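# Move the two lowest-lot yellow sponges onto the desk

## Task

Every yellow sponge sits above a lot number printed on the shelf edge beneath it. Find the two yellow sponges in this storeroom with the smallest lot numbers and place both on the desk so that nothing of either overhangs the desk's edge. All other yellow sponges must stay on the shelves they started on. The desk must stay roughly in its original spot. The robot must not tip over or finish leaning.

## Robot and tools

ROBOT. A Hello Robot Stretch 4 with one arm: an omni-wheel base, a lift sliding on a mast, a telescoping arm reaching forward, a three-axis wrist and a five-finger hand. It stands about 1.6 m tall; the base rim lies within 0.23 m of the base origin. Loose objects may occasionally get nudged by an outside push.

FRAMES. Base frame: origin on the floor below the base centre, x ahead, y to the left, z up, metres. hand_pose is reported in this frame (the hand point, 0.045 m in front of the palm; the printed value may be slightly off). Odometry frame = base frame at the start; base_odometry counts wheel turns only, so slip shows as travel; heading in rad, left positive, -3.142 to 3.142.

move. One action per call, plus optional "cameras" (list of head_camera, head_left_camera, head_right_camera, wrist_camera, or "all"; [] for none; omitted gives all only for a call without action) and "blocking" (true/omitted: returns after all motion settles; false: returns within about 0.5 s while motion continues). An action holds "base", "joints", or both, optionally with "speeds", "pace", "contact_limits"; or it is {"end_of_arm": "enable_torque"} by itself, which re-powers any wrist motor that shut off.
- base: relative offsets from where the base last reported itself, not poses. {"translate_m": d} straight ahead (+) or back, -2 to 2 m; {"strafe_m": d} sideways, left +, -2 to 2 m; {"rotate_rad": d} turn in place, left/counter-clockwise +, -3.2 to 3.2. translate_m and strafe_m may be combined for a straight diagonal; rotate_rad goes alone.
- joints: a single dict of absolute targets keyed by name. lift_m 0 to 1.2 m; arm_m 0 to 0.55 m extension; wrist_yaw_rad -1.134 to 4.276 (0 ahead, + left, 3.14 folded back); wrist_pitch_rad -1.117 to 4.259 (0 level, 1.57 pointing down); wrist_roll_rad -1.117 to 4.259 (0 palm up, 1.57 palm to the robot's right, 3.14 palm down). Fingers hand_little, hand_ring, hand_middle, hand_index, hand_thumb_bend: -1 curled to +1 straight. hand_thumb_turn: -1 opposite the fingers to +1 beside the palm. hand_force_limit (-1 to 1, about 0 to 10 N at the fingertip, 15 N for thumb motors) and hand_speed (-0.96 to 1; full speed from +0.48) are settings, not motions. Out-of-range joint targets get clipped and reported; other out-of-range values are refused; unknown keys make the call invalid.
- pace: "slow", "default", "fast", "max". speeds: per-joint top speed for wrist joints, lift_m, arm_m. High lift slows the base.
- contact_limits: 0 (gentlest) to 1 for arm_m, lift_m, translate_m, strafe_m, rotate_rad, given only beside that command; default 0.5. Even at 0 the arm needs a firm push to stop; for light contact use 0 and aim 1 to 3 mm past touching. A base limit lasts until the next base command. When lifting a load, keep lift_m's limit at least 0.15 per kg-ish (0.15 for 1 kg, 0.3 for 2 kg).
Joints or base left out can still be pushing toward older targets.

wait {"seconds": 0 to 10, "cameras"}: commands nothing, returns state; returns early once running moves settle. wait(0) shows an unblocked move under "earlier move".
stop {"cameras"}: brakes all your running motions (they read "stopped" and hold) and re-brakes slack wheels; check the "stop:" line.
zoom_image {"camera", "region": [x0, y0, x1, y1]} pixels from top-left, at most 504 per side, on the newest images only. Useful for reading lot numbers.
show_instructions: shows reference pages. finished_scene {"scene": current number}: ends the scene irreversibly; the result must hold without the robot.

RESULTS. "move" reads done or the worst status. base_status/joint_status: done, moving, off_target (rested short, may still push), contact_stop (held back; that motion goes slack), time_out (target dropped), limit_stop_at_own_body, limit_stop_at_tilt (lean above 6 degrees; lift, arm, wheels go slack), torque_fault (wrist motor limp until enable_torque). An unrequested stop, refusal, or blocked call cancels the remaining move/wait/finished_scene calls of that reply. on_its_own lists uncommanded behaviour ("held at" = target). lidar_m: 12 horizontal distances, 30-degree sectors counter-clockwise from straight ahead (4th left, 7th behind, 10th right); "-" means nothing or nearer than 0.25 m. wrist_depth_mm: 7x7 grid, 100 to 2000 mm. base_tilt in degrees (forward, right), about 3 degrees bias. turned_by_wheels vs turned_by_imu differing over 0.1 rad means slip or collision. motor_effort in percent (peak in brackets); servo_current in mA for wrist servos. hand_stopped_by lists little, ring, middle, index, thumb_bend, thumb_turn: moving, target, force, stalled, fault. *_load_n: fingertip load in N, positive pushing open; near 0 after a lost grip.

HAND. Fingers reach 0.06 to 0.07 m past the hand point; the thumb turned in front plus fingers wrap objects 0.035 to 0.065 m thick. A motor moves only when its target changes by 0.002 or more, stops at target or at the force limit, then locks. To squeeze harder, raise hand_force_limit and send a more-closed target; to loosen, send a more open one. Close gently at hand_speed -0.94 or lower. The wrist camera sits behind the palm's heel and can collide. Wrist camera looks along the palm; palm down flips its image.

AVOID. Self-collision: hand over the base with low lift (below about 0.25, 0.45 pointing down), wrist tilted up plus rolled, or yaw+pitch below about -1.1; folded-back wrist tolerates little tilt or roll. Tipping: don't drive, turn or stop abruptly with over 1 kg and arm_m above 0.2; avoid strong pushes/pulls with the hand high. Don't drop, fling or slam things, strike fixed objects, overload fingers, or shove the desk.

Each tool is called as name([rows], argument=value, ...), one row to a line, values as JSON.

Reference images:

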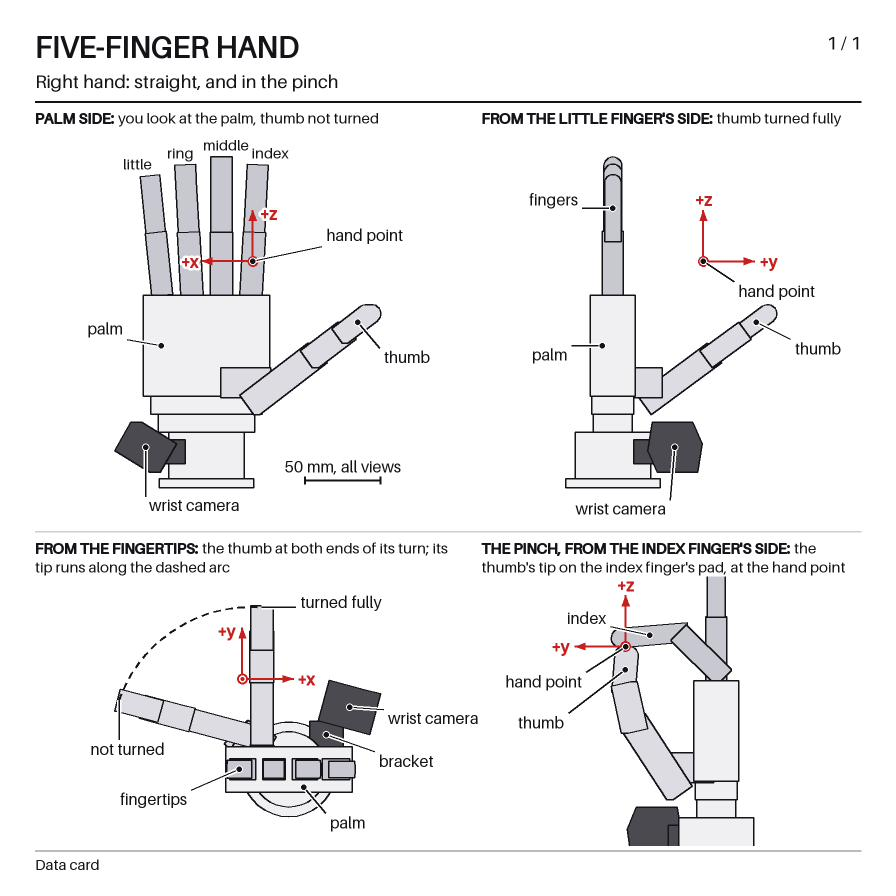

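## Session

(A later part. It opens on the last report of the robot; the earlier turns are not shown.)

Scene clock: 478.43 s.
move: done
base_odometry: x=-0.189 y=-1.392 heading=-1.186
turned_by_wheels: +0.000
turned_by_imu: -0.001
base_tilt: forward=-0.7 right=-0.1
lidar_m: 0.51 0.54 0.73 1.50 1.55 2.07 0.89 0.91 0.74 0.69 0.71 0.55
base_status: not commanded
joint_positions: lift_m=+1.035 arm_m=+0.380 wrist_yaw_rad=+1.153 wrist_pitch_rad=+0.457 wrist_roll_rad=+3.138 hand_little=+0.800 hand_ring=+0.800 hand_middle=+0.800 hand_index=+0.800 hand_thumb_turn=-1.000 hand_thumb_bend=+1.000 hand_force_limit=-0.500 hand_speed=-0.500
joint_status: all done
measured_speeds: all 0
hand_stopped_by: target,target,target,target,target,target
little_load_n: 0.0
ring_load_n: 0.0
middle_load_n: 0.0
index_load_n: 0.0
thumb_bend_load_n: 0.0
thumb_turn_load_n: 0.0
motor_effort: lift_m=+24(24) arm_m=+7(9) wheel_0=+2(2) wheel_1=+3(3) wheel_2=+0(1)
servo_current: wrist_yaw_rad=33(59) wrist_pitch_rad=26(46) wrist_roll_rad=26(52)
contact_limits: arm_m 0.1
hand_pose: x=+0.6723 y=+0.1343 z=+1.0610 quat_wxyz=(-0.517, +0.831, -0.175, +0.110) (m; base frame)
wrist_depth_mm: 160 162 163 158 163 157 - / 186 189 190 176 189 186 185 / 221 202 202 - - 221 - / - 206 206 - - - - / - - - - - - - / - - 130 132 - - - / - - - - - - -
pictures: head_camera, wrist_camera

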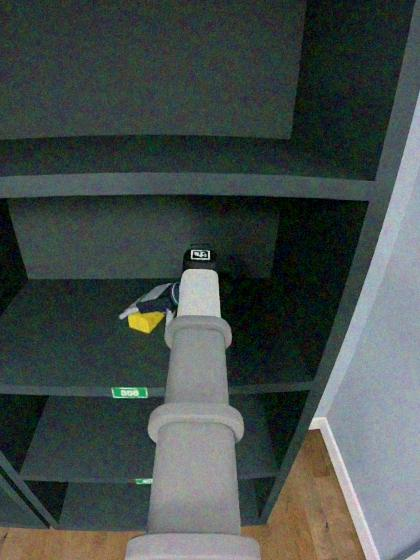

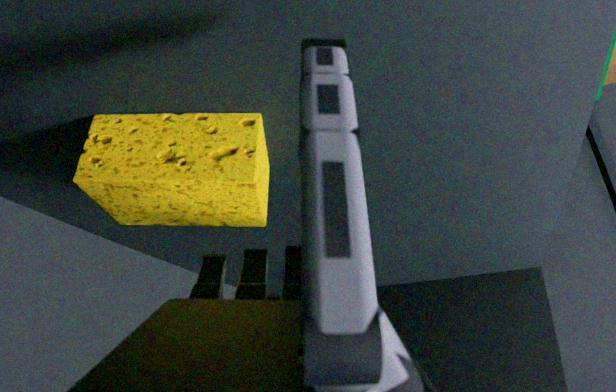

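move(joints={"lift_m": 1.06}, contact_limits={"lift_m": 0.3}, cameras=[])

move(base={"strafe_m": 0.0146}, joints={"arm_m": 0.463}, contact_limits={"arm_m": 0.1}, cameras=["wrist_camera"])

Scene clock: 506.03 s.
move: done
base_odometry: x=-0.189 y=-1.392 heading=-1.186
turned_by_wheels: +0.000
turned_by_imu: +0.000
base_tilt: forward=-0.7 right=+0.0
lidar_m: 0.51 0.53 0.74 1.51 1.55 2.06 0.91 0.92 0.75 0.70 0.73 0.56
base_status: not commanded
joint_positions: lift_m=+1.060 arm_m=+0.380 wrist_yaw_rad=+1.153 wrist_pitch_rad=+0.457 wrist_roll_rad=+3.138 hand_little=+0.800 hand_ring=+0.800 hand_middle=+0.800 hand_index=+0.800 hand_thumb_turn=-1.000 hand_thumb_bend=+1.000 hand_force_limit=-0.500 hand_speed=-0.500
joint_status: all done
measured_speeds: all 0
hand_stopped_by: target,target,target,target,target,target
little_load_n: 0.0
ring_load_n: 0.0
middle_load_n: 0.0
index_load_n: 0.0
thumb_bend_load_n: 0.0
thumb_turn_load_n: 0.0
motor_effort: lift_m=+25(27) arm_m=+7(7) wheel_0=+2(2) wheel_1=+3(3) wheel_2=+0(0)
servo_current: wrist_yaw_rad=39(39) wrist_pitch_rad=26(52) wrist_roll_rad=39(46)
contact_limits: arm_m 0.1; lift_m 0.3
hand_pose: x=+0.6723 y=+0.1343 z=+1.0860 quat_wxyz=(-0.517, +0.831, -0.175, +0.110) (m; base frame)
wrist_depth_mm: 189 191 194 187 192 190 - / 220 215 216 216 222 220 218 / - 209 209 - - - - / - 247 233 - - - - / - - 202 - - - - / - - 130 132 - - - / - - - - - - -
pictures: none
No camera images: "cameras" was empty.

Scene clock: 507.23 s.
move: done
base_odometry: x=-0.175 y=-1.387 heading=-1.186
turned_by_wheels: +0.000
turned_by_imu: +0.000
base_tilt: forward=-0.8 right=+0.0
lidar_m: 0.52 0.54 0.74 1.49 1.55 2.06 0.90 0.91 0.75 0.69 0.74 0.55
base_status: done
joint_positions: lift_m=+1.060 arm_m=+0.463 wrist_yaw_rad=+1.154 wrist_pitch_rad=+0.457 wrist_roll_rad=+3.138 hand_little=+0.800 hand_ring=+0.800 hand_middle=+0.800 hand_index=+0.800 hand_thumb_turn=-1.000 hand_thumb_bend=+1.000 hand_force_limit=-0.500 hand_speed=-0.500
joint_status: all done
measured_speeds: all 0
hand_stopped_by: target,target,target,target,target,target
little_load_n: 0.0
ring_load_n: 0.0
middle_load_n: -0.5
index_load_n: 0.0
thumb_bend_load_n: 0.0
thumb_turn_load_n: 0.0
motor_effort: lift_m=+24(25) arm_m=+7(9) wheel_0=-3(10) wheel_1=+3(12) wheel_2=+0(4)
servo_current: wrist_yaw_rad=20(39) wrist_pitch_rad=33(46) wrist_roll_rad=33(46)
contact_limits: arm_m 0.1; lift_m 0.3
hand_pose: x=+0.7553 y=+0.1343 z=+1.0860 quat_wxyz=(-0.517, +0.831, -0.174, +0.110) (m; base frame)
wrist_depth_mm: 189 191 177 176 180 190 - / 220 222 167 163 167 220 218 / - - 193 200 - - - / - - - - - - - / - - 214 - - - - / - - 130 132 - - - / - - - - - - -
pictures: wrist_camera

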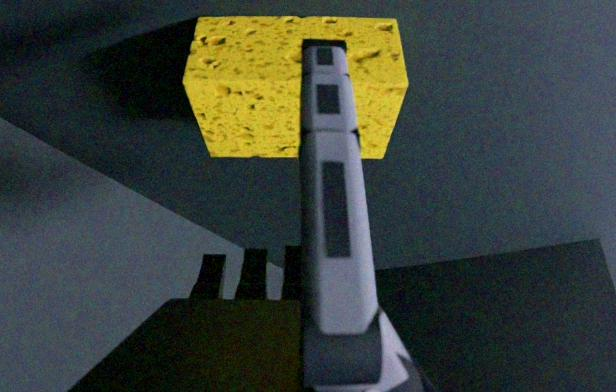

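move(joints={"lift_m": 1.021}, contact_limits={"lift_m": 0.1}, pace="slow", cameras=["wrist_camera"])

Scene clock: 519.17 s.
move: done
base_odometry: x=-0.175 y=-1.387 heading=-1.186
turned_by_wheels: +0.000
turned_by_imu: +0.000
base_tilt: forward=-0.8 right=-0.1
lidar_m: 0.49 0.53 0.74 1.49 1.54 2.05 0.87 0.90 0.75 0.71 0.71 0.52
base_status: not commanded
joint_positions: lift_m=+1.021 arm_m=+0.463 wrist_yaw_rad=+1.154 wrist_pitch_rad=+0.457 wrist_roll_rad=+3.138 hand_little=+0.800 hand_ring=+0.800 hand_middle=+0.800 hand_index=+0.800 hand_thumb_turn=-1.000 hand_thumb_bend=+1.000 hand_force_limit=-0.500 hand_speed=-0.500
joint_status: all done
measured_speeds: all 0
hand_stopped_by: target,target,target,target,target,target
little_load_n: 0.0
ring_load_n: 0.0
middle_load_n: -0.5
index_load_n: 0.0
thumb_bend_load_n: 0.0
thumb_turn_load_n: 0.0
motor_effort: lift_m=+15(23) arm_m=+7(7) wheel_0=-3(3) wheel_1=+3(3) wheel_2=+0(0)
servo_current: wrist_yaw_rad=39(39) wrist_pitch_rad=26(33) wrist_roll_rad=26(46)
contact_limits: arm_m 0.1; lift_m 0.1
hand_pose: x=+0.7553 y=+0.1343 z=+1.0478 quat_wxyz=(-0.517, +0.831, -0.174, +0.110) (m; base frame)
wrist_depth_mm: 144 146 147 138 143 141 - / 167 169 158 157 161 168 - / 210 211 148 148 150 209 207 / - - 175 175 - - - / - - 202 - - - - / - - 130 132 - - - / - - - - - - -
pictures: wrist_camera

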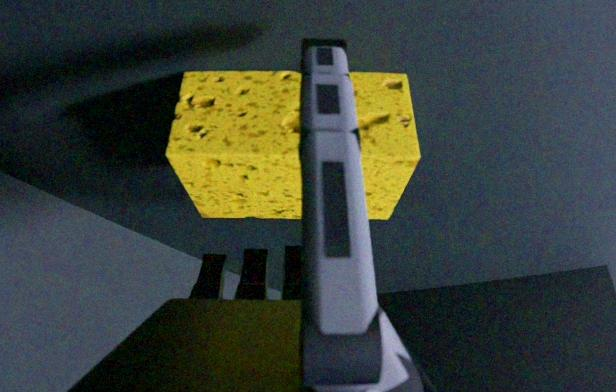

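Matches the reference view. Close and lift.

move(joints={"hand_speed": -0.8, "hand_force_limit": -0.6, "hand_index": 0.45, "hand_middle": 0.45, "hand_ring": 0.45, "hand_little": 0.45, "hand_thumb_bend": 0.78}, cameras=[])

move(joints={"hand_speed": -0.9, "hand_force_limit": -0.6, "hand_index": 0.0, "hand_middle": 0.0, "hand_ring": 0.0, "hand_little": 0.0, "hand_thumb_bend": 0.75}, cameras=["wrist_camera"])

move(joints={"hand_force_limit": -0.5, "hand_index": -0.1, "hand_middle": -0.1, "hand_ring": -0.1, "hand_little": -0.1}, cameras=[])

move(joints={"lift_m": 1.055}, cameras=["wrist_camera"])

Scene clock: 529.83 s.
move: done
base_odometry: x=-0.175 y=-1.387 heading=-1.186
turned_by_wheels: +0.000
turned_by_imu: +0.000
base_tilt: forward=-0.9 right=-0.1
lidar_m: 0.51 0.56 0.72 1.48 1.55 2.07 0.88 0.93 0.77 0.71 0.73 0.54
base_status: not commanded
joint_positions: lift_m=+1.021 arm_m=+0.463 wrist_yaw_rad=+1.154 wrist_pitch_rad=+0.457 wrist_roll_rad=+3.138 hand_little=+0.450 hand_ring=+0.450 hand_middle=+0.450 hand_index=+0.450 hand_thumb_turn=-1.000 hand_thumb_bend=+0.780 hand_force_limit=-0.600 hand_speed=-0.800
joint_status: all done
measured_speeds: all 0
hand_stopped_by: target,target,target,target,target,target
little_load_n: 0.0
ring_load_n: 0.0
middle_load_n: 0.0
index_load_n: 0.0
thumb_bend_load_n: 0.0
thumb_turn_load_n: 0.0
motor_effort: lift_m=+15(15) arm_m=+7(7) wheel_0=-3(3) wheel_1=+3(3) wheel_2=+0(0)
servo_current: wrist_yaw_rad=26(39) wrist_pitch_rad=26(39) wrist_roll_rad=33(39)
contact_limits: arm_m 0.1; lift_m 0.1
hand_pose: x=+0.7553 y=+0.1343 z=+1.0478 quat_wxyz=(-0.517, +0.831, -0.174, +0.110) (m; base frame)
wrist_depth_mm: 145 146 147 143 142 141 - / 167 170 158 157 160 168 - / 210 211 148 144 150 209 208 / - - 175 174 - - - / - - 185 - - - - / - - 131 132 - - - / - - - - - - -
pictures: none
No camera images: "cameras" was empty.

Scene clock: 531.63 s.
move: off_target
base_odometry: x=-0.175 y=-1.387 heading=-1.186
turned_by_wheels: +0.000
turned_by_imu: +0.000
base_tilt: forward=-0.9 right=-0.1
lidar_m: 0.52 0.54 0.74 1.49 1.55 2.03 0.88 0.91 0.77 0.71 0.72 0.54
base_status: not commanded
joint_positions: lift_m=+1.021 arm_m=+0.463 wrist_yaw_rad=+1.154 wrist_pitch_rad=+0.457 wrist_roll_rad=+3.138 hand_little=+0.209 hand_ring=+0.219 hand_middle=+0.219 hand_index=+0.228 hand_thumb_turn=-1.000 hand_thumb_bend=+0.752 hand_force_limit=-0.600 hand_speed=-0.900
joint_status: hand_little off_target (ended at +0.209, target +0.000); hand_ring off_target (ended at +0.219, target +0.000); hand_middle off_target (ended at +0.219, target +0.000); hand_index off_target (ended at +0.228, target +0.000); the others done
measured_speeds: all 0
hand_stopped_by: force,force,force,force,target,target
little_load_n: 2.0
ring_load_n: 2.0
middle_load_n: 2.5
index_load_n: 1.0
thumb_bend_load_n: 6.5
thumb_turn_load_n: 3.0
motor_effort: lift_m=+15(15) arm_m=+7(7) wheel_0=-3(3) wheel_1=+3(3) wheel_2=+0(0)
servo_current: wrist_yaw_rad=13(46) wrist_pitch_rad=26(46) wrist_roll_rad=39(52)
contact_limits: arm_m 0.1; lift_m 0.1
hand_pose: x=+0.7553 y=+0.1343 z=+1.0478 quat_wxyz=(-0.517, +0.831, -0.174, +0.110) (m; base frame)
wrist_depth_mm: 145 147 148 148 143 142 - / 169 170 142 141 145 169 - / 211 202 135 134 138 211 208 / - - 176 175 - - - / - - 176 177 - - - / - - 130 132 - - - / - - - - - - -
pictures: wrist_camera

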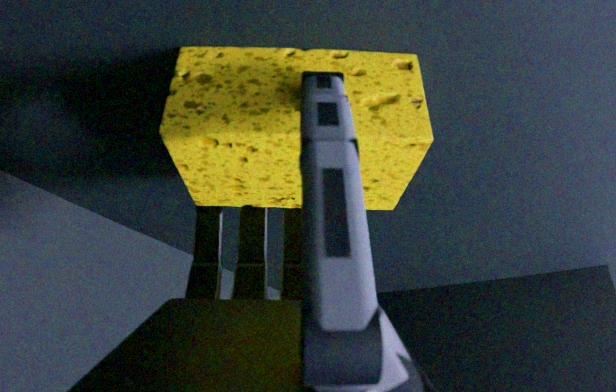

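Scene clock: 532.17 s.
move: off_target
base_odometry: x=-0.175 y=-1.387 heading=-1.186
turned_by_wheels: +0.000
turned_by_imu: +0.000
base_tilt: forward=-0.9 right=+0.0
lidar_m: 0.51 0.54 0.73 1.50 1.56 2.07 0.86 0.92 0.74 0.71 0.75 0.55
base_status: not commanded
joint_positions: lift_m=+1.021 arm_m=+0.463 wrist_yaw_rad=+1.154 wrist_pitch_rad=+0.457 wrist_roll_rad=+3.138 hand_little=+0.201 hand_ring=+0.211 hand_middle=+0.219 hand_index=+0.220 hand_thumb_turn=-1.000 hand_thumb_bend=+0.752 hand_force_limit=-0.500 hand_speed=-0.900
joint_status: hand_little off_target (ended at +0.201, target -0.100); hand_ring off_target (ended at +0.211, target -0.100); hand_middle off_target (ended at +0.219, target -0.100); hand_index off_target (ended at +0.220, target -0.100); the others done
measured_speeds: all 0
hand_stopped_by: force,force,force,force,target,target
little_load_n: 2.5
ring_load_n: 3.0
middle_load_n: 1.0
index_load_n: 2.5
thumb_bend_load_n: 7.5
thumb_turn_load_n: 4.0
motor_effort: lift_m=+15(15) arm_m=+7(7) wheel_0=-3(3) wheel_1=+3(3) wheel_2=+0(0)
servo_current: wrist_yaw_rad=46(46) wrist_pitch_rad=33(39) wrist_roll_rad=20(39)
contact_limits: arm_m 0.1; lift_m 0.1
hand_pose: x=+0.7553 y=+0.1343 z=+1.0478 quat_wxyz=(-0.517, +0.831, -0.174, +0.110) (m; base frame)
wrist_depth_mm: 146 147 148 148 143 142 - / 169 165 142 141 145 169 - / 211 203 135 133 137 210 208 / - - 176 176 - - - / - - 176 177 - - - / - - 131 132 - - - / - - - - - - -
pictures: none
No camera images: "cameras" was empty.

Scene clock: 533.13 s.
move: done
base_odometry: x=-0.175 y=-1.387 heading=-1.186
turned_by_wheels: +0.000
turned_by_imu: +0.000
base_tilt: forward=-0.7 right=+0.0
lidar_m: 0.51 0.55 0.73 1.50 1.54 2.07 0.87 0.91 0.74 0.70 0.74 0.55
base_status: not commanded
joint_positions: lift_m=+1.055 arm_m=+0.463 wrist_yaw_rad=+1.154 wrist_pitch_rad=+0.457 wrist_roll_rad=+3.138 hand_little=+0.201 hand_ring=+0.211 hand_middle=+0.219 hand_index=+0.220 hand_thumb_turn=-1.000 hand_thumb_bend=+0.752 hand_force_limit=-0.500 hand_speed=-0.900
joint_status: all done
measured_speeds: all 0
hand_stopped_by: force,force,force,force,target,target
little_load_n: 2.5
ring_load_n: 3.0
middle_load_n: 0.5
index_load_n: 2.5
thumb_bend_load_n: 7.5
thumb_turn_load_n: 4.0
motor_effort: lift_m=+25(26) arm_m=+7(7) wheel_0=-3(3) wheel_1=+3(3) wheel_2=+0(0)
servo_current: wrist_yaw_rad=20(46) wrist_pitch_rad=33(46) wrist_roll_rad=46(46)
contact_limits: arm_m 0.1
hand_pose: x=+0.7553 y=+0.1343 z=+1.0810 quat_wxyz=(-0.517, +0.831, -0.174, +0.110) (m; base frame)
wrist_depth_mm: 183 185 180 176 181 179 - / 213 215 141 141 144 213 220 / - - 136 133 137 - - / - - 176 176 - - - / - - 176 177 - - - / - - 131 132 - - - / - - - - - - -
pictures: wrist_camera

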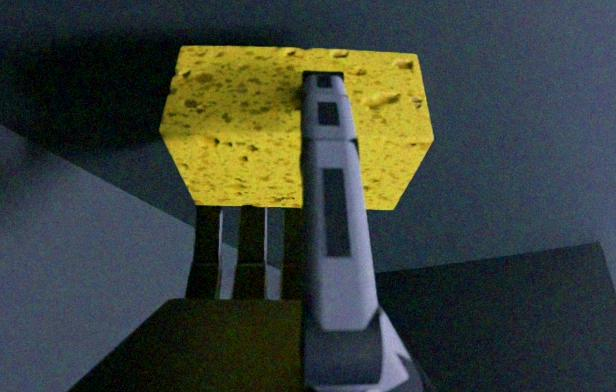

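move(joints={"arm_m": 0.03}, cameras=[])

move(base={"translate_m": -1.0, "strafe_m": 0.6}, joints={"lift_m": 0.85}, pace="fast", cameras=[])

move(base={"translate_m": -0.74}, joints={"wrist_yaw_rad": 0.4}, pace="fast", cameras=[])

move(base={"rotate_rad": -1.575}, cameras=["head_camera"])

Scene clock: 552.77 s.
move: done
base_odometry: x=-0.175 y=-1.387 heading=-1.186
turned_by_wheels: +0.000
turned_by_imu: -0.001
base_tilt: forward=-0.8 right=+0.1
lidar_m: 0.51 0.53 0.72 1.51 1.54 2.07 0.87 0.92 0.76 0.69 0.71 0.55
base_status: not commanded
joint_positions: lift_m=+1.055 arm_m=+0.030 wrist_yaw_rad=+1.154 wrist_pitch_rad=+0.457 wrist_roll_rad=+3.138 hand_little=+0.201 hand_ring=+0.211 hand_middle=+0.219 hand_index=+0.220 hand_thumb_turn=-1.000 hand_thumb_bend=+0.752 hand_force_limit=-0.500 hand_speed=-0.900
joint_status: all done
measured_speeds: all 0
hand_stopped_by: force,force,force,force,target,target
little_load_n: 2.5
ring_load_n: 3.0
middle_load_n: 0.5
index_load_n: 2.5
thumb_bend_load_n: 7.5
thumb_turn_load_n: 4.0
motor_effort: lift_m=+25(25) arm_m=-7(9) wheel_0=-3(3) wheel_1=+3(3) wheel_2=+0(0)
servo_current: wrist_yaw_rad=26(52) wrist_pitch_rad=26(39) wrist_roll_rad=33(46)
hand_pose: x=+0.3228 y=+0.1344 z=+1.0810 quat_wxyz=(-0.517, +0.831, -0.174, +0.110) (m; base frame)
wrist_depth_mm: - - - 691 1336 1336 1336 / - - 142 141 143 1576 1499 / - 301 136 133 137 1537 - / - - 176 175 - - - / - - 176 177 - - 1336 / - - 131 132 - - 1255 / - - - - - - -
pictures: none
No camera images: "cameras" was empty.

Scene clock: 557.50 s.
move: done
base_odometry: x=+0.005 y=-0.235 heading=-1.186
turned_by_wheels: +0.000
turned_by_imu: +0.005
base_tilt: forward=-0.8 right=+0.1
lidar_m: 1.47 1.31 0.93 0.86 0.89 1.19 2.78 0.93 0.64 0.55 1.40 1.57
base_status: done
joint_positions: lift_m=+0.850 arm_m=+0.030 wrist_yaw_rad=+1.154 wrist_pitch_rad=+0.457 wrist_roll_rad=+3.138 hand_little=+0.201 hand_ring=+0.211 hand_middle=+0.219 hand_index=+0.220 hand_thumb_turn=-1.000 hand_thumb_bend=+0.752 hand_force_limit=-0.500 hand_speed=-0.900
joint_status: all done
measured_speeds: all 0
hand_stopped_by: force,force,force,force,target,target
little_load_n: 2.5
ring_load_n: 3.5
middle_load_n: 0.5
index_load_n: 2.5
thumb_bend_load_n: 8.0
thumb_turn_load_n: 4.0
motor_effort: lift_m=+15(22) arm_m=-7(7) wheel_0=-3(15) wheel_1=+5(10) wheel_2=+1(18)
servo_current: wrist_yaw_rad=26(46) wrist_pitch_rad=33(46) wrist_roll_rad=33(52)
hand_pose: x=+0.3228 y=+0.1344 z=+0.8768 quat_wxyz=(-0.517, +0.831, -0.174, +0.110) (m; base frame)
wrist_depth_mm: 1098 1118 1078 1078 1078 1060 - / 1229 1281 142 141 144 991 - / - 1464 136 134 137 917 891 / - - 176 176 - - 820 / - - 175 176 - - 778 / - - 131 132 - - 741 / - - - - - - -
pictures: none
No camera images: "cameras" was empty.

Scene clock: 560.83 s.
move: done
base_odometry: x=-0.272 y=+0.451 heading=-1.186
turned_by_wheels: +0.000
turned_by_imu: +0.004
base_tilt: forward=-0.8 right=+0.0
lidar_m: 2.21 1.25 0.85 0.81 0.84 1.16 2.03 0.94 0.66 0.61 0.63 0.89
base_status: done
joint_positions: lift_m=+0.850 arm_m=+0.030 wrist_yaw_rad=+0.401 wrist_pitch_rad=+0.457 wrist_roll_rad=+3.138 hand_little=+0.201 hand_ring=+0.211 hand_middle=+0.219 hand_index=+0.220 hand_thumb_turn=-1.000 hand_thumb_bend=+0.752 hand_force_limit=-0.500 hand_speed=-0.900
joint_status: all done
measured_speeds: all 0
hand_stopped_by: force,force,force,force,target,target
little_load_n: 2.5
ring_load_n: 3.0
middle_load_n: 0.5
index_load_n: 2.5
thumb_bend_load_n: 7.5
thumb_turn_load_n: 4.0
motor_effort: lift_m=+16(16) arm_m=-7(7) wheel_0=-3(12) wheel_1=-4(12) wheel_2=+3(19)
servo_current: wrist_yaw_rad=26(111) wrist_pitch_rad=26(46) wrist_roll_rad=33(46)
hand_pose: x=+0.3817 y=+0.0150 z=+0.8767 quat_wxyz=(-0.440, +0.709, -0.467, +0.292) (m; base frame)
wrist_depth_mm: 1098 1118 1078 1098 1098 1078 - / 1308 1308 142 141 144 1205 - / 1576 1618 136 134 137 1098 1008 / - - 176 176 - - 976 / - - 178 181 - - 931 / - - 131 155 - - 878 / - - - - - - -
pictures: none
No camera images: "cameras" was empty.

Scene clock: 562.90 s.
move: done
base_odometry: x=-0.272 y=+0.451 heading=-2.760
turned_by_wheels: -1.574
turned_by_imu: -1.555
base_tilt: forward=-0.8 right=-0.1
lidar_m: 0.60 0.63 0.89 2.21 1.29 0.89 0.81 0.86 1.14 2.02 0.92 0.67
base_status: done
joint_positions: lift_m=+0.850 arm_m=+0.030 wrist_yaw_rad=+0.401 wrist_pitch_rad=+0.457 wrist_roll_rad=+3.138 hand_little=+0.201 hand_ring=+0.211 hand_middle=+0.219 hand_index=+0.220 hand_thumb_turn=-1.000 hand_thumb_bend=+0.752 hand_force_limit=-0.500 hand_speed=-0.900
joint_status: not commanded
measured_speeds: all 0
hand_stopped_by: force,force,force,force,target,target
little_load_n: 2.5
ring_load_n: 3.0
middle_load_n: 0.5
index_load_n: 2.5
thumb_bend_load_n: 7.5
thumb_turn_load_n: 4.0
motor_effort: lift_m=+16(16) arm_m=-7(7) wheel_0=+6(11) wheel_1=+3(13) wheel_2=+6(16)
servo_current: wrist_yaw_rad=33(46) wrist_pitch_rad=33(46) wrist_roll_rad=39(46)
hand_pose: x=+0.3817 y=+0.0149 z=+0.8767 quat_wxyz=(-0.440, +0.709, -0.468, +0.292) (m; base frame)
wrist_depth_mm: 1098 1078 1060 1078 1098 1078 1098 / - 1205 142 141 144 1255 1281 / - - 136 133 137 1576 1576 / - - 176 176 - - 1983 / - - 176 177 - - - / - - 131 132 - - - / - - - - - - -
pictures: head_camera

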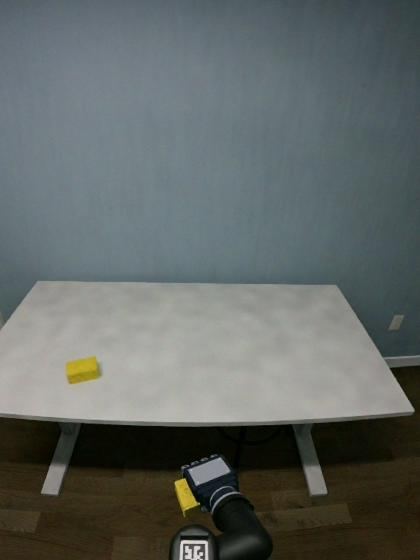

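move(joints={"arm_m": 0.44}, cameras=["head_camera","wrist_camera"])

move(joints={"lift_m": 0.762}, cameras=["head_camera","wrist_camera"])

Scene clock: 582.70 s.
move: done
base_odometry: x=-0.272 y=+0.451 heading=-2.760
turned_by_wheels: +0.000
turned_by_imu: -0.001
base_tilt: forward=-0.8 right=-0.1
lidar_m: 0.60 0.63 0.89 2.21 1.27 0.88 0.82 0.85 1.15 2.03 0.90 0.63
base_status: not commanded
joint_positions: lift_m=+0.850 arm_m=+0.440 wrist_yaw_rad=+0.401 wrist_pitch_rad=+0.457 wrist_roll_rad=+3.138 hand_little=+0.201 hand_ring=+0.211 hand_middle=+0.219 hand_index=+0.220 hand_thumb_turn=-1.000 hand_thumb_bend=+0.752 hand_force_limit=-0.500 hand_speed=-0.900
joint_status: all done
measured_speeds: all 0
hand_stopped_by: force,force,force,force,target,target
little_load_n: 2.5
ring_load_n: 3.0
middle_load_n: 0.5
index_load_n: 2.5
thumb_bend_load_n: 7.5
thumb_turn_load_n: 4.0
motor_effort: lift_m=+16(16) arm_m=+7(8) wheel_0=+6(6) wheel_1=+3(3) wheel_2=+6(6)
servo_current: wrist_yaw_rad=26(46) wrist_pitch_rad=39(39) wrist_roll_rad=33(39)
hand_pose: x=+0.7913 y=+0.0149 z=+0.8767 quat_wxyz=(-0.440, +0.709, -0.468, +0.292) (m; base frame)
wrist_depth_mm: 262 263 257 250 264 260 - / 304 306 142 141 144 303 300 / 359 347 136 133 137 357 - / - - 176 175 - - - / - - 175 177 - - - / - - 131 132 - - 1118 / - - - - - - -
pictures: head_camera, wrist_camera

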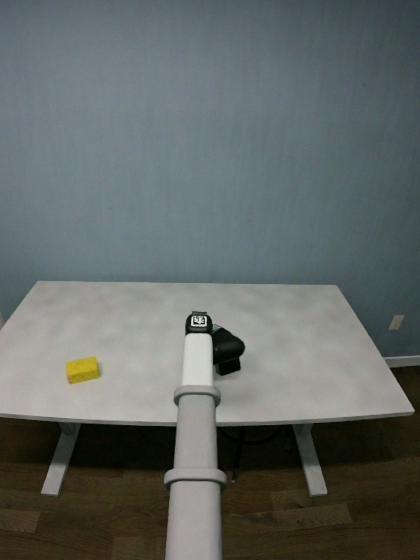

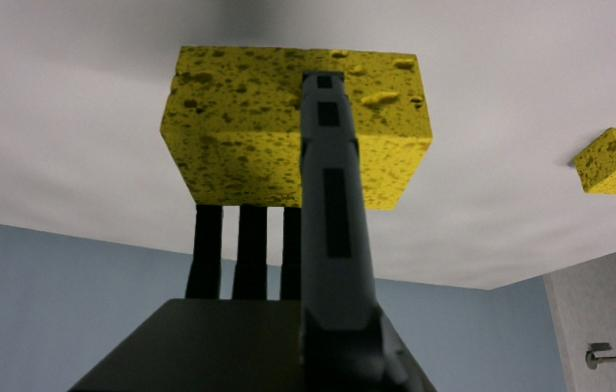

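Scene clock: 584.07 s.
move: done
base_odometry: x=-0.272 y=+0.451 heading=-2.760
turned_by_wheels: +0.000
turned_by_imu: +0.000
base_tilt: forward=-0.7 right=+0.0
lidar_m: 0.60 0.64 0.92 2.22 1.25 0.88 0.82 0.84 1.16 2.01 0.92 0.65
base_status: not commanded
joint_positions: lift_m=+0.762 arm_m=+0.440 wrist_yaw_rad=+0.401 wrist_pitch_rad=+0.457 wrist_roll_rad=+3.138 hand_little=+0.201 hand_ring=+0.211 hand_middle=+0.219 hand_index=+0.220 hand_thumb_turn=-1.000 hand_thumb_bend=+0.752 hand_force_limit=-0.500 hand_speed=-0.900
joint_status: all done
measured_speeds: all 0
hand_stopped_by: force,force,force,force,target,target
little_load_n: 2.5
ring_load_n: 3.5
middle_load_n: 0.5
index_load_n: 2.5
thumb_bend_load_n: 7.5
thumb_turn_load_n: 4.0
motor_effort: lift_m=+15(15) arm_m=+7(7) wheel_0=+6(6) wheel_1=+2(3) wheel_2=+6(6)
servo_current: wrist_yaw_rad=33(46) wrist_pitch_rad=33(39) wrist_roll_rad=39(46)
hand_pose: x=+0.7913 y=+0.0149 z=+0.7888 quat_wxyz=(-0.440, +0.709, -0.468, +0.292) (m; base frame)
wrist_depth_mm: 159 159 151 156 161 154 - / 183 185 141 141 144 183 182 / 229 230 136 133 137 227 226 / 304 301 177 175 - 296 314 / - - 176 177 - - - / - - 131 132 - - - / - - - - - - -
pictures: head_camera, wrist_camera

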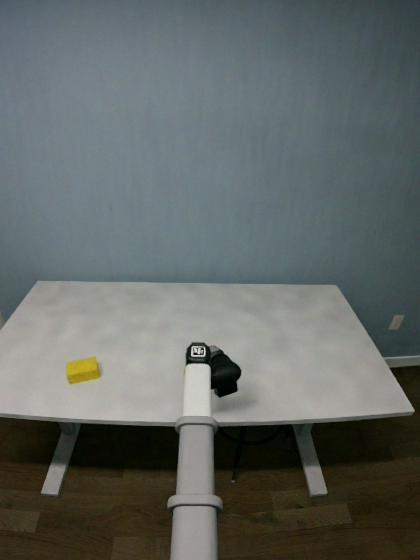

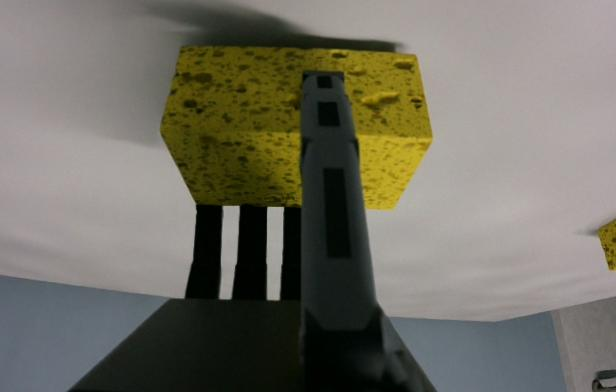

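move(joints={"lift_m": 0.748}, pace="slow", contact_limits={"lift_m": 0.0}, cameras=["wrist_camera"])

Scene clock: 588.47 s.
move: done
base_odometry: x=-0.272 y=+0.451 heading=-2.760
turned_by_wheels: +0.000
turned_by_imu: +0.000
base_tilt: forward=-0.8 right=+0.0
lidar_m: 0.60 0.65 0.90 2.21 1.24 0.87 0.83 0.83 1.12 2.02 0.90 0.65
base_status: not commanded
joint_positions: lift_m=+0.749 arm_m=+0.440 wrist_yaw_rad=+0.401 wrist_pitch_rad=+0.457 wrist_roll_rad=+3.138 hand_little=+0.201 hand_ring=+0.211 hand_middle=+0.219 hand_index=+0.220 hand_thumb_turn=-1.000 hand_thumb_bend=+0.752 hand_force_limit=-0.500 hand_speed=-0.900
joint_status: all done
measured_speeds: all 0
hand_stopped_by: force,force,force,force,target,target
little_load_n: 3.0
ring_load_n: 2.5
middle_load_n: 0.5
index_load_n: 2.0
thumb_bend_load_n: 7.5
thumb_turn_load_n: 3.0
motor_effort: lift_m=+12(15) arm_m=+7(7) wheel_0=+6(6) wheel_1=+3(3) wheel_2=+5(6)
servo_current: wrist_yaw_rad=39(39) wrist_pitch_rad=26(39) wrist_roll_rad=33(46)
contact_limits: lift_m 0
hand_pose: x=+0.7913 y=+0.0149 z=+0.7750 quat_wxyz=(-0.440, +0.709, -0.468, +0.292) (m; base frame)
wrist_depth_mm: 140 142 147 148 143 146 - / 168 168 141 141 144 169 167 / 209 211 135 133 138 211 209 / 277 277 175 175 - 274 276 / - - 176 177 - - - / - - 131 132 - - - / - - - - - - -
pictures: wrist_camera

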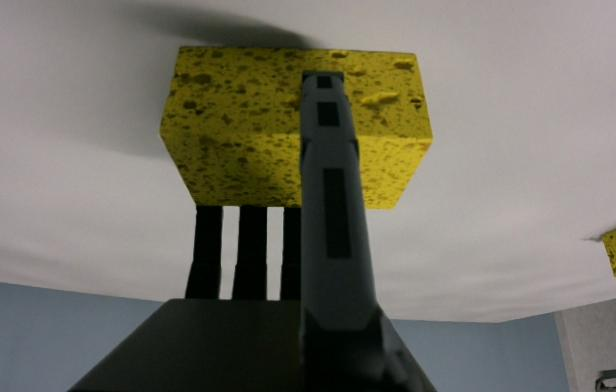

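move(joints={"hand_speed": -0.9, "hand_little": 0.35, "hand_ring": 0.35, "hand_middle": 0.35, "hand_index": 0.35})

move(joints={"hand_speed": -0.5, "hand_little": 0.8, "hand_ring": 0.8, "hand_middle": 0.8, "hand_index": 0.8, "hand_thumb_bend": 1.0}, cameras=["wrist_camera"])

move(joints={"lift_m": 0.85}, cameras=["wrist_camera"])

move(joints={"arm_m": 0.03}, pace="fast", cameras=["head_camera"])

Scene clock: 599.60 s.
move: done
base_odometry: x=-0.272 y=+0.451 heading=-2.760
turned_by_wheels: +0.000
turned_by_imu: +0.000
base_tilt: forward=-0.9 right=-0.1
lidar_m: 0.62 0.63 0.90 2.23 1.26 0.88 0.83 0.86 1.15 2.01 0.91 0.66
base_status: not commanded
joint_positions: lift_m=+0.748 arm_m=+0.440 wrist_yaw_rad=+0.401 wrist_pitch_rad=+0.457 wrist_roll_rad=+3.139 hand_little=+0.350 hand_ring=+0.350 hand_middle=+0.350 hand_index=+0.350 hand_thumb_turn=-1.000 hand_thumb_bend=+0.750 hand_force_limit=-0.500 hand_speed=-0.900
joint_status: all done
measured_speeds: all 0
hand_stopped_by: target,target,target,target,target,target
little_load_n: 0.0
ring_load_n: 0.0
middle_load_n: 0.0
index_load_n: 0.0
thumb_bend_load_n: 0.0
thumb_turn_load_n: 0.0
motor_effort: lift_m=+15(15) arm_m=+7(7) wheel_0=+6(6) wheel_1=+3(3) wheel_2=+6(6)
servo_current: wrist_yaw_rad=20(39) wrist_pitch_rad=20(39) wrist_roll_rad=20(46)
contact_limits: lift_m 0
hand_pose: x=+0.7913 y=+0.0149 z=+0.7748 quat_wxyz=(-0.440, +0.709, -0.468, +0.292) (m; base frame)
wrist_depth_mm: 140 138 144 145 140 144 - / 163 165 145 146 148 166 - / 204 196 136 134 139 206 215 / 267 267 171 169 254 270 270 / 355 329 180 - - 357 - / - - 131 132 - - - / - - - - - - -
pictures: none

Scene clock: 600.43 s.
move: done
base_odometry: x=-0.272 y=+0.451 heading=-2.760
turned_by_wheels: +0.000
turned_by_imu: +0.000
base_tilt: forward=-0.8 right=+0.1
lidar_m: 0.60 0.66 0.90 2.22 1.26 0.87 0.83 0.87 1.16 2.03 0.94 0.66
base_status: not commanded
joint_positions: lift_m=+0.748 arm_m=+0.440 wrist_yaw_rad=+0.401 wrist_pitch_rad=+0.457 wrist_roll_rad=+3.139 hand_little=+0.800 hand_ring=+0.800 hand_middle=+0.800 hand_index=+0.800 hand_thumb_turn=-1.000 hand_thumb_bend=+1.000 hand_force_limit=-0.500 hand_speed=-0.500
joint_status: all done
measured_speeds: all 0
hand_stopped_by: target,target,target,target,target,target
little_load_n: 0.0
ring_load_n: -0.5
middle_load_n: 0.0
index_load_n: 0.0
thumb_bend_load_n: 0.0
thumb_turn_load_n: 0.0
motor_effort: lift_m=+15(15) arm_m=+7(7) wheel_0=+6(6) wheel_1=+2(3) wheel_2=+5(6)
servo_current: wrist_yaw_rad=33(46) wrist_pitch_rad=39(46) wrist_roll_rad=33(39)
contact_limits: lift_m 0
hand_pose: x=+0.7913 y=+0.0149 z=+0.7748 quat_wxyz=(-0.440, +0.709, -0.468, +0.292) (m; base frame)
wrist_depth_mm: 140 139 144 136 140 143 - / 164 165 145 143 149 165 - / 203 196 136 136 138 206 215 / 266 268 171 168 - 270 270 / 355 329 327 327 - 355 - / - - 131 132 - - - / - - - - - - -
pictures: wrist_camera

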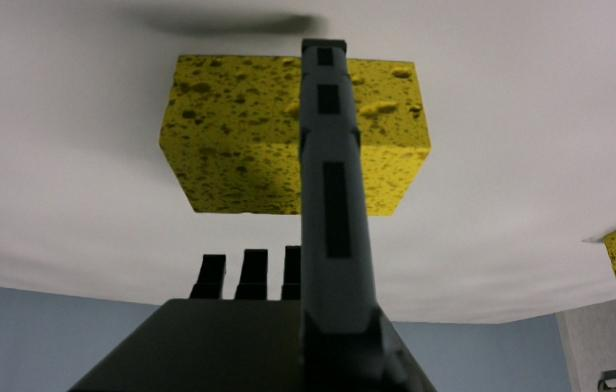

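Scene clock: 601.87 s.
move: done
base_odometry: x=-0.272 y=+0.451 heading=-2.760
turned_by_wheels: +0.000
turned_by_imu: +0.000
base_tilt: forward=-0.8 right=-0.1
lidar_m: 0.60 0.66 0.90 2.21 1.24 0.89 0.83 0.83 1.14 2.02 0.90 0.65
base_status: not commanded
joint_positions: lift_m=+0.850 arm_m=+0.440 wrist_yaw_rad=+0.401 wrist_pitch_rad=+0.457 wrist_roll_rad=+3.139 hand_little=+0.800 hand_ring=+0.800 hand_middle=+0.800 hand_index=+0.800 hand_thumb_turn=-1.000 hand_thumb_bend=+1.000 hand_force_limit=-0.500 hand_speed=-0.500
joint_status: all done
measured_speeds: all 0
hand_stopped_by: target,target,target,target,target,target
little_load_n: 0.0
ring_load_n: -0.5
middle_load_n: 0.0
index_load_n: 0.0
thumb_bend_load_n: 0.0
thumb_turn_load_n: 0.0
motor_effort: lift_m=+24(26) arm_m=+7(7) wheel_0=+6(6) wheel_1=+2(3) wheel_2=+6(6)
servo_current: wrist_yaw_rad=26(46) wrist_pitch_rad=26(39) wrist_roll_rad=33(46)
hand_pose: x=+0.7913 y=+0.0149 z=+0.8760 quat_wxyz=(-0.440, +0.709, -0.468, +0.292) (m; base frame)
wrist_depth_mm: 257 260 220 206 255 264 260 / 300 304 306 297 296 306 301 / 353 357 359 - - 345 - / - - - - - - - / - - - - - - - / - - 130 132 - - - / - - - - - - -
pictures: wrist_camera

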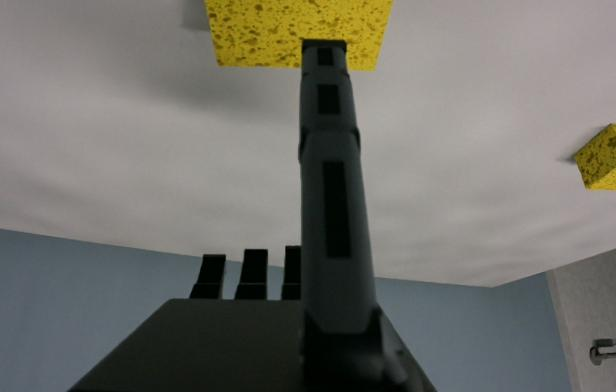

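Scene clock: 603.80 s.
move: done
base_odometry: x=-0.272 y=+0.451 heading=-2.760
turned_by_wheels: +0.000
turned_by_imu: +0.000
base_tilt: forward=-0.8 right=-0.1
lidar_m: 0.61 0.62 0.86 2.20 1.25 0.88 0.82 0.86 1.15 2.02 0.93 0.64
base_status: not commanded
joint_positions: lift_m=+0.850 arm_m=+0.030 wrist_yaw_rad=+0.401 wrist_pitch_rad=+0.457 wrist_roll_rad=+3.139 hand_little=+0.800 hand_ring=+0.800 hand_middle=+0.800 hand_index=+0.800 hand_thumb_turn=-1.000 hand_thumb_bend=+1.000 hand_force_limit=-0.500 hand_speed=-0.500
joint_status: all done
measured_speeds: all 0
hand_stopped_by: target,target,target,target,target,target
little_load_n: 0.0
ring_load_n: 0.0
middle_load_n: 0.0
index_load_n: 0.0
thumb_bend_load_n: 0.0
thumb_turn_load_n: 0.0
motor_effort: lift_m=+24(25) arm_m=-7(9) wheel_0=+6(6) wheel_1=+3(3) wheel_2=+6(6)
servo_current: wrist_yaw_rad=13(46) wrist_pitch_rad=20(39) wrist_roll_rad=26(46)
hand_pose: x=+0.3817 y=+0.0149 z=+0.8760 quat_wxyz=(-0.440, +0.709, -0.468, +0.292) (m; base frame)
wrist_depth_mm: 1098 1078 1098 1098 1078 1078 1078 / - 1205 1308 1255 1205 1308 1255 / - - - - - 1576 1576 / - - - - - - 1921 / - - 517 - - - - / - - 130 132 - - - / - - - - - - -
pictures: head_camera

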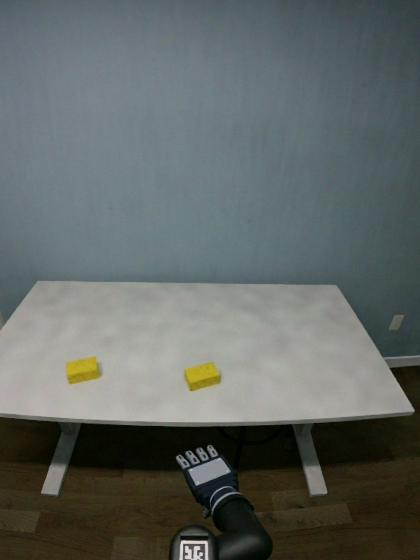

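finished_scene(scene=3)

The scene is finished: the task was done.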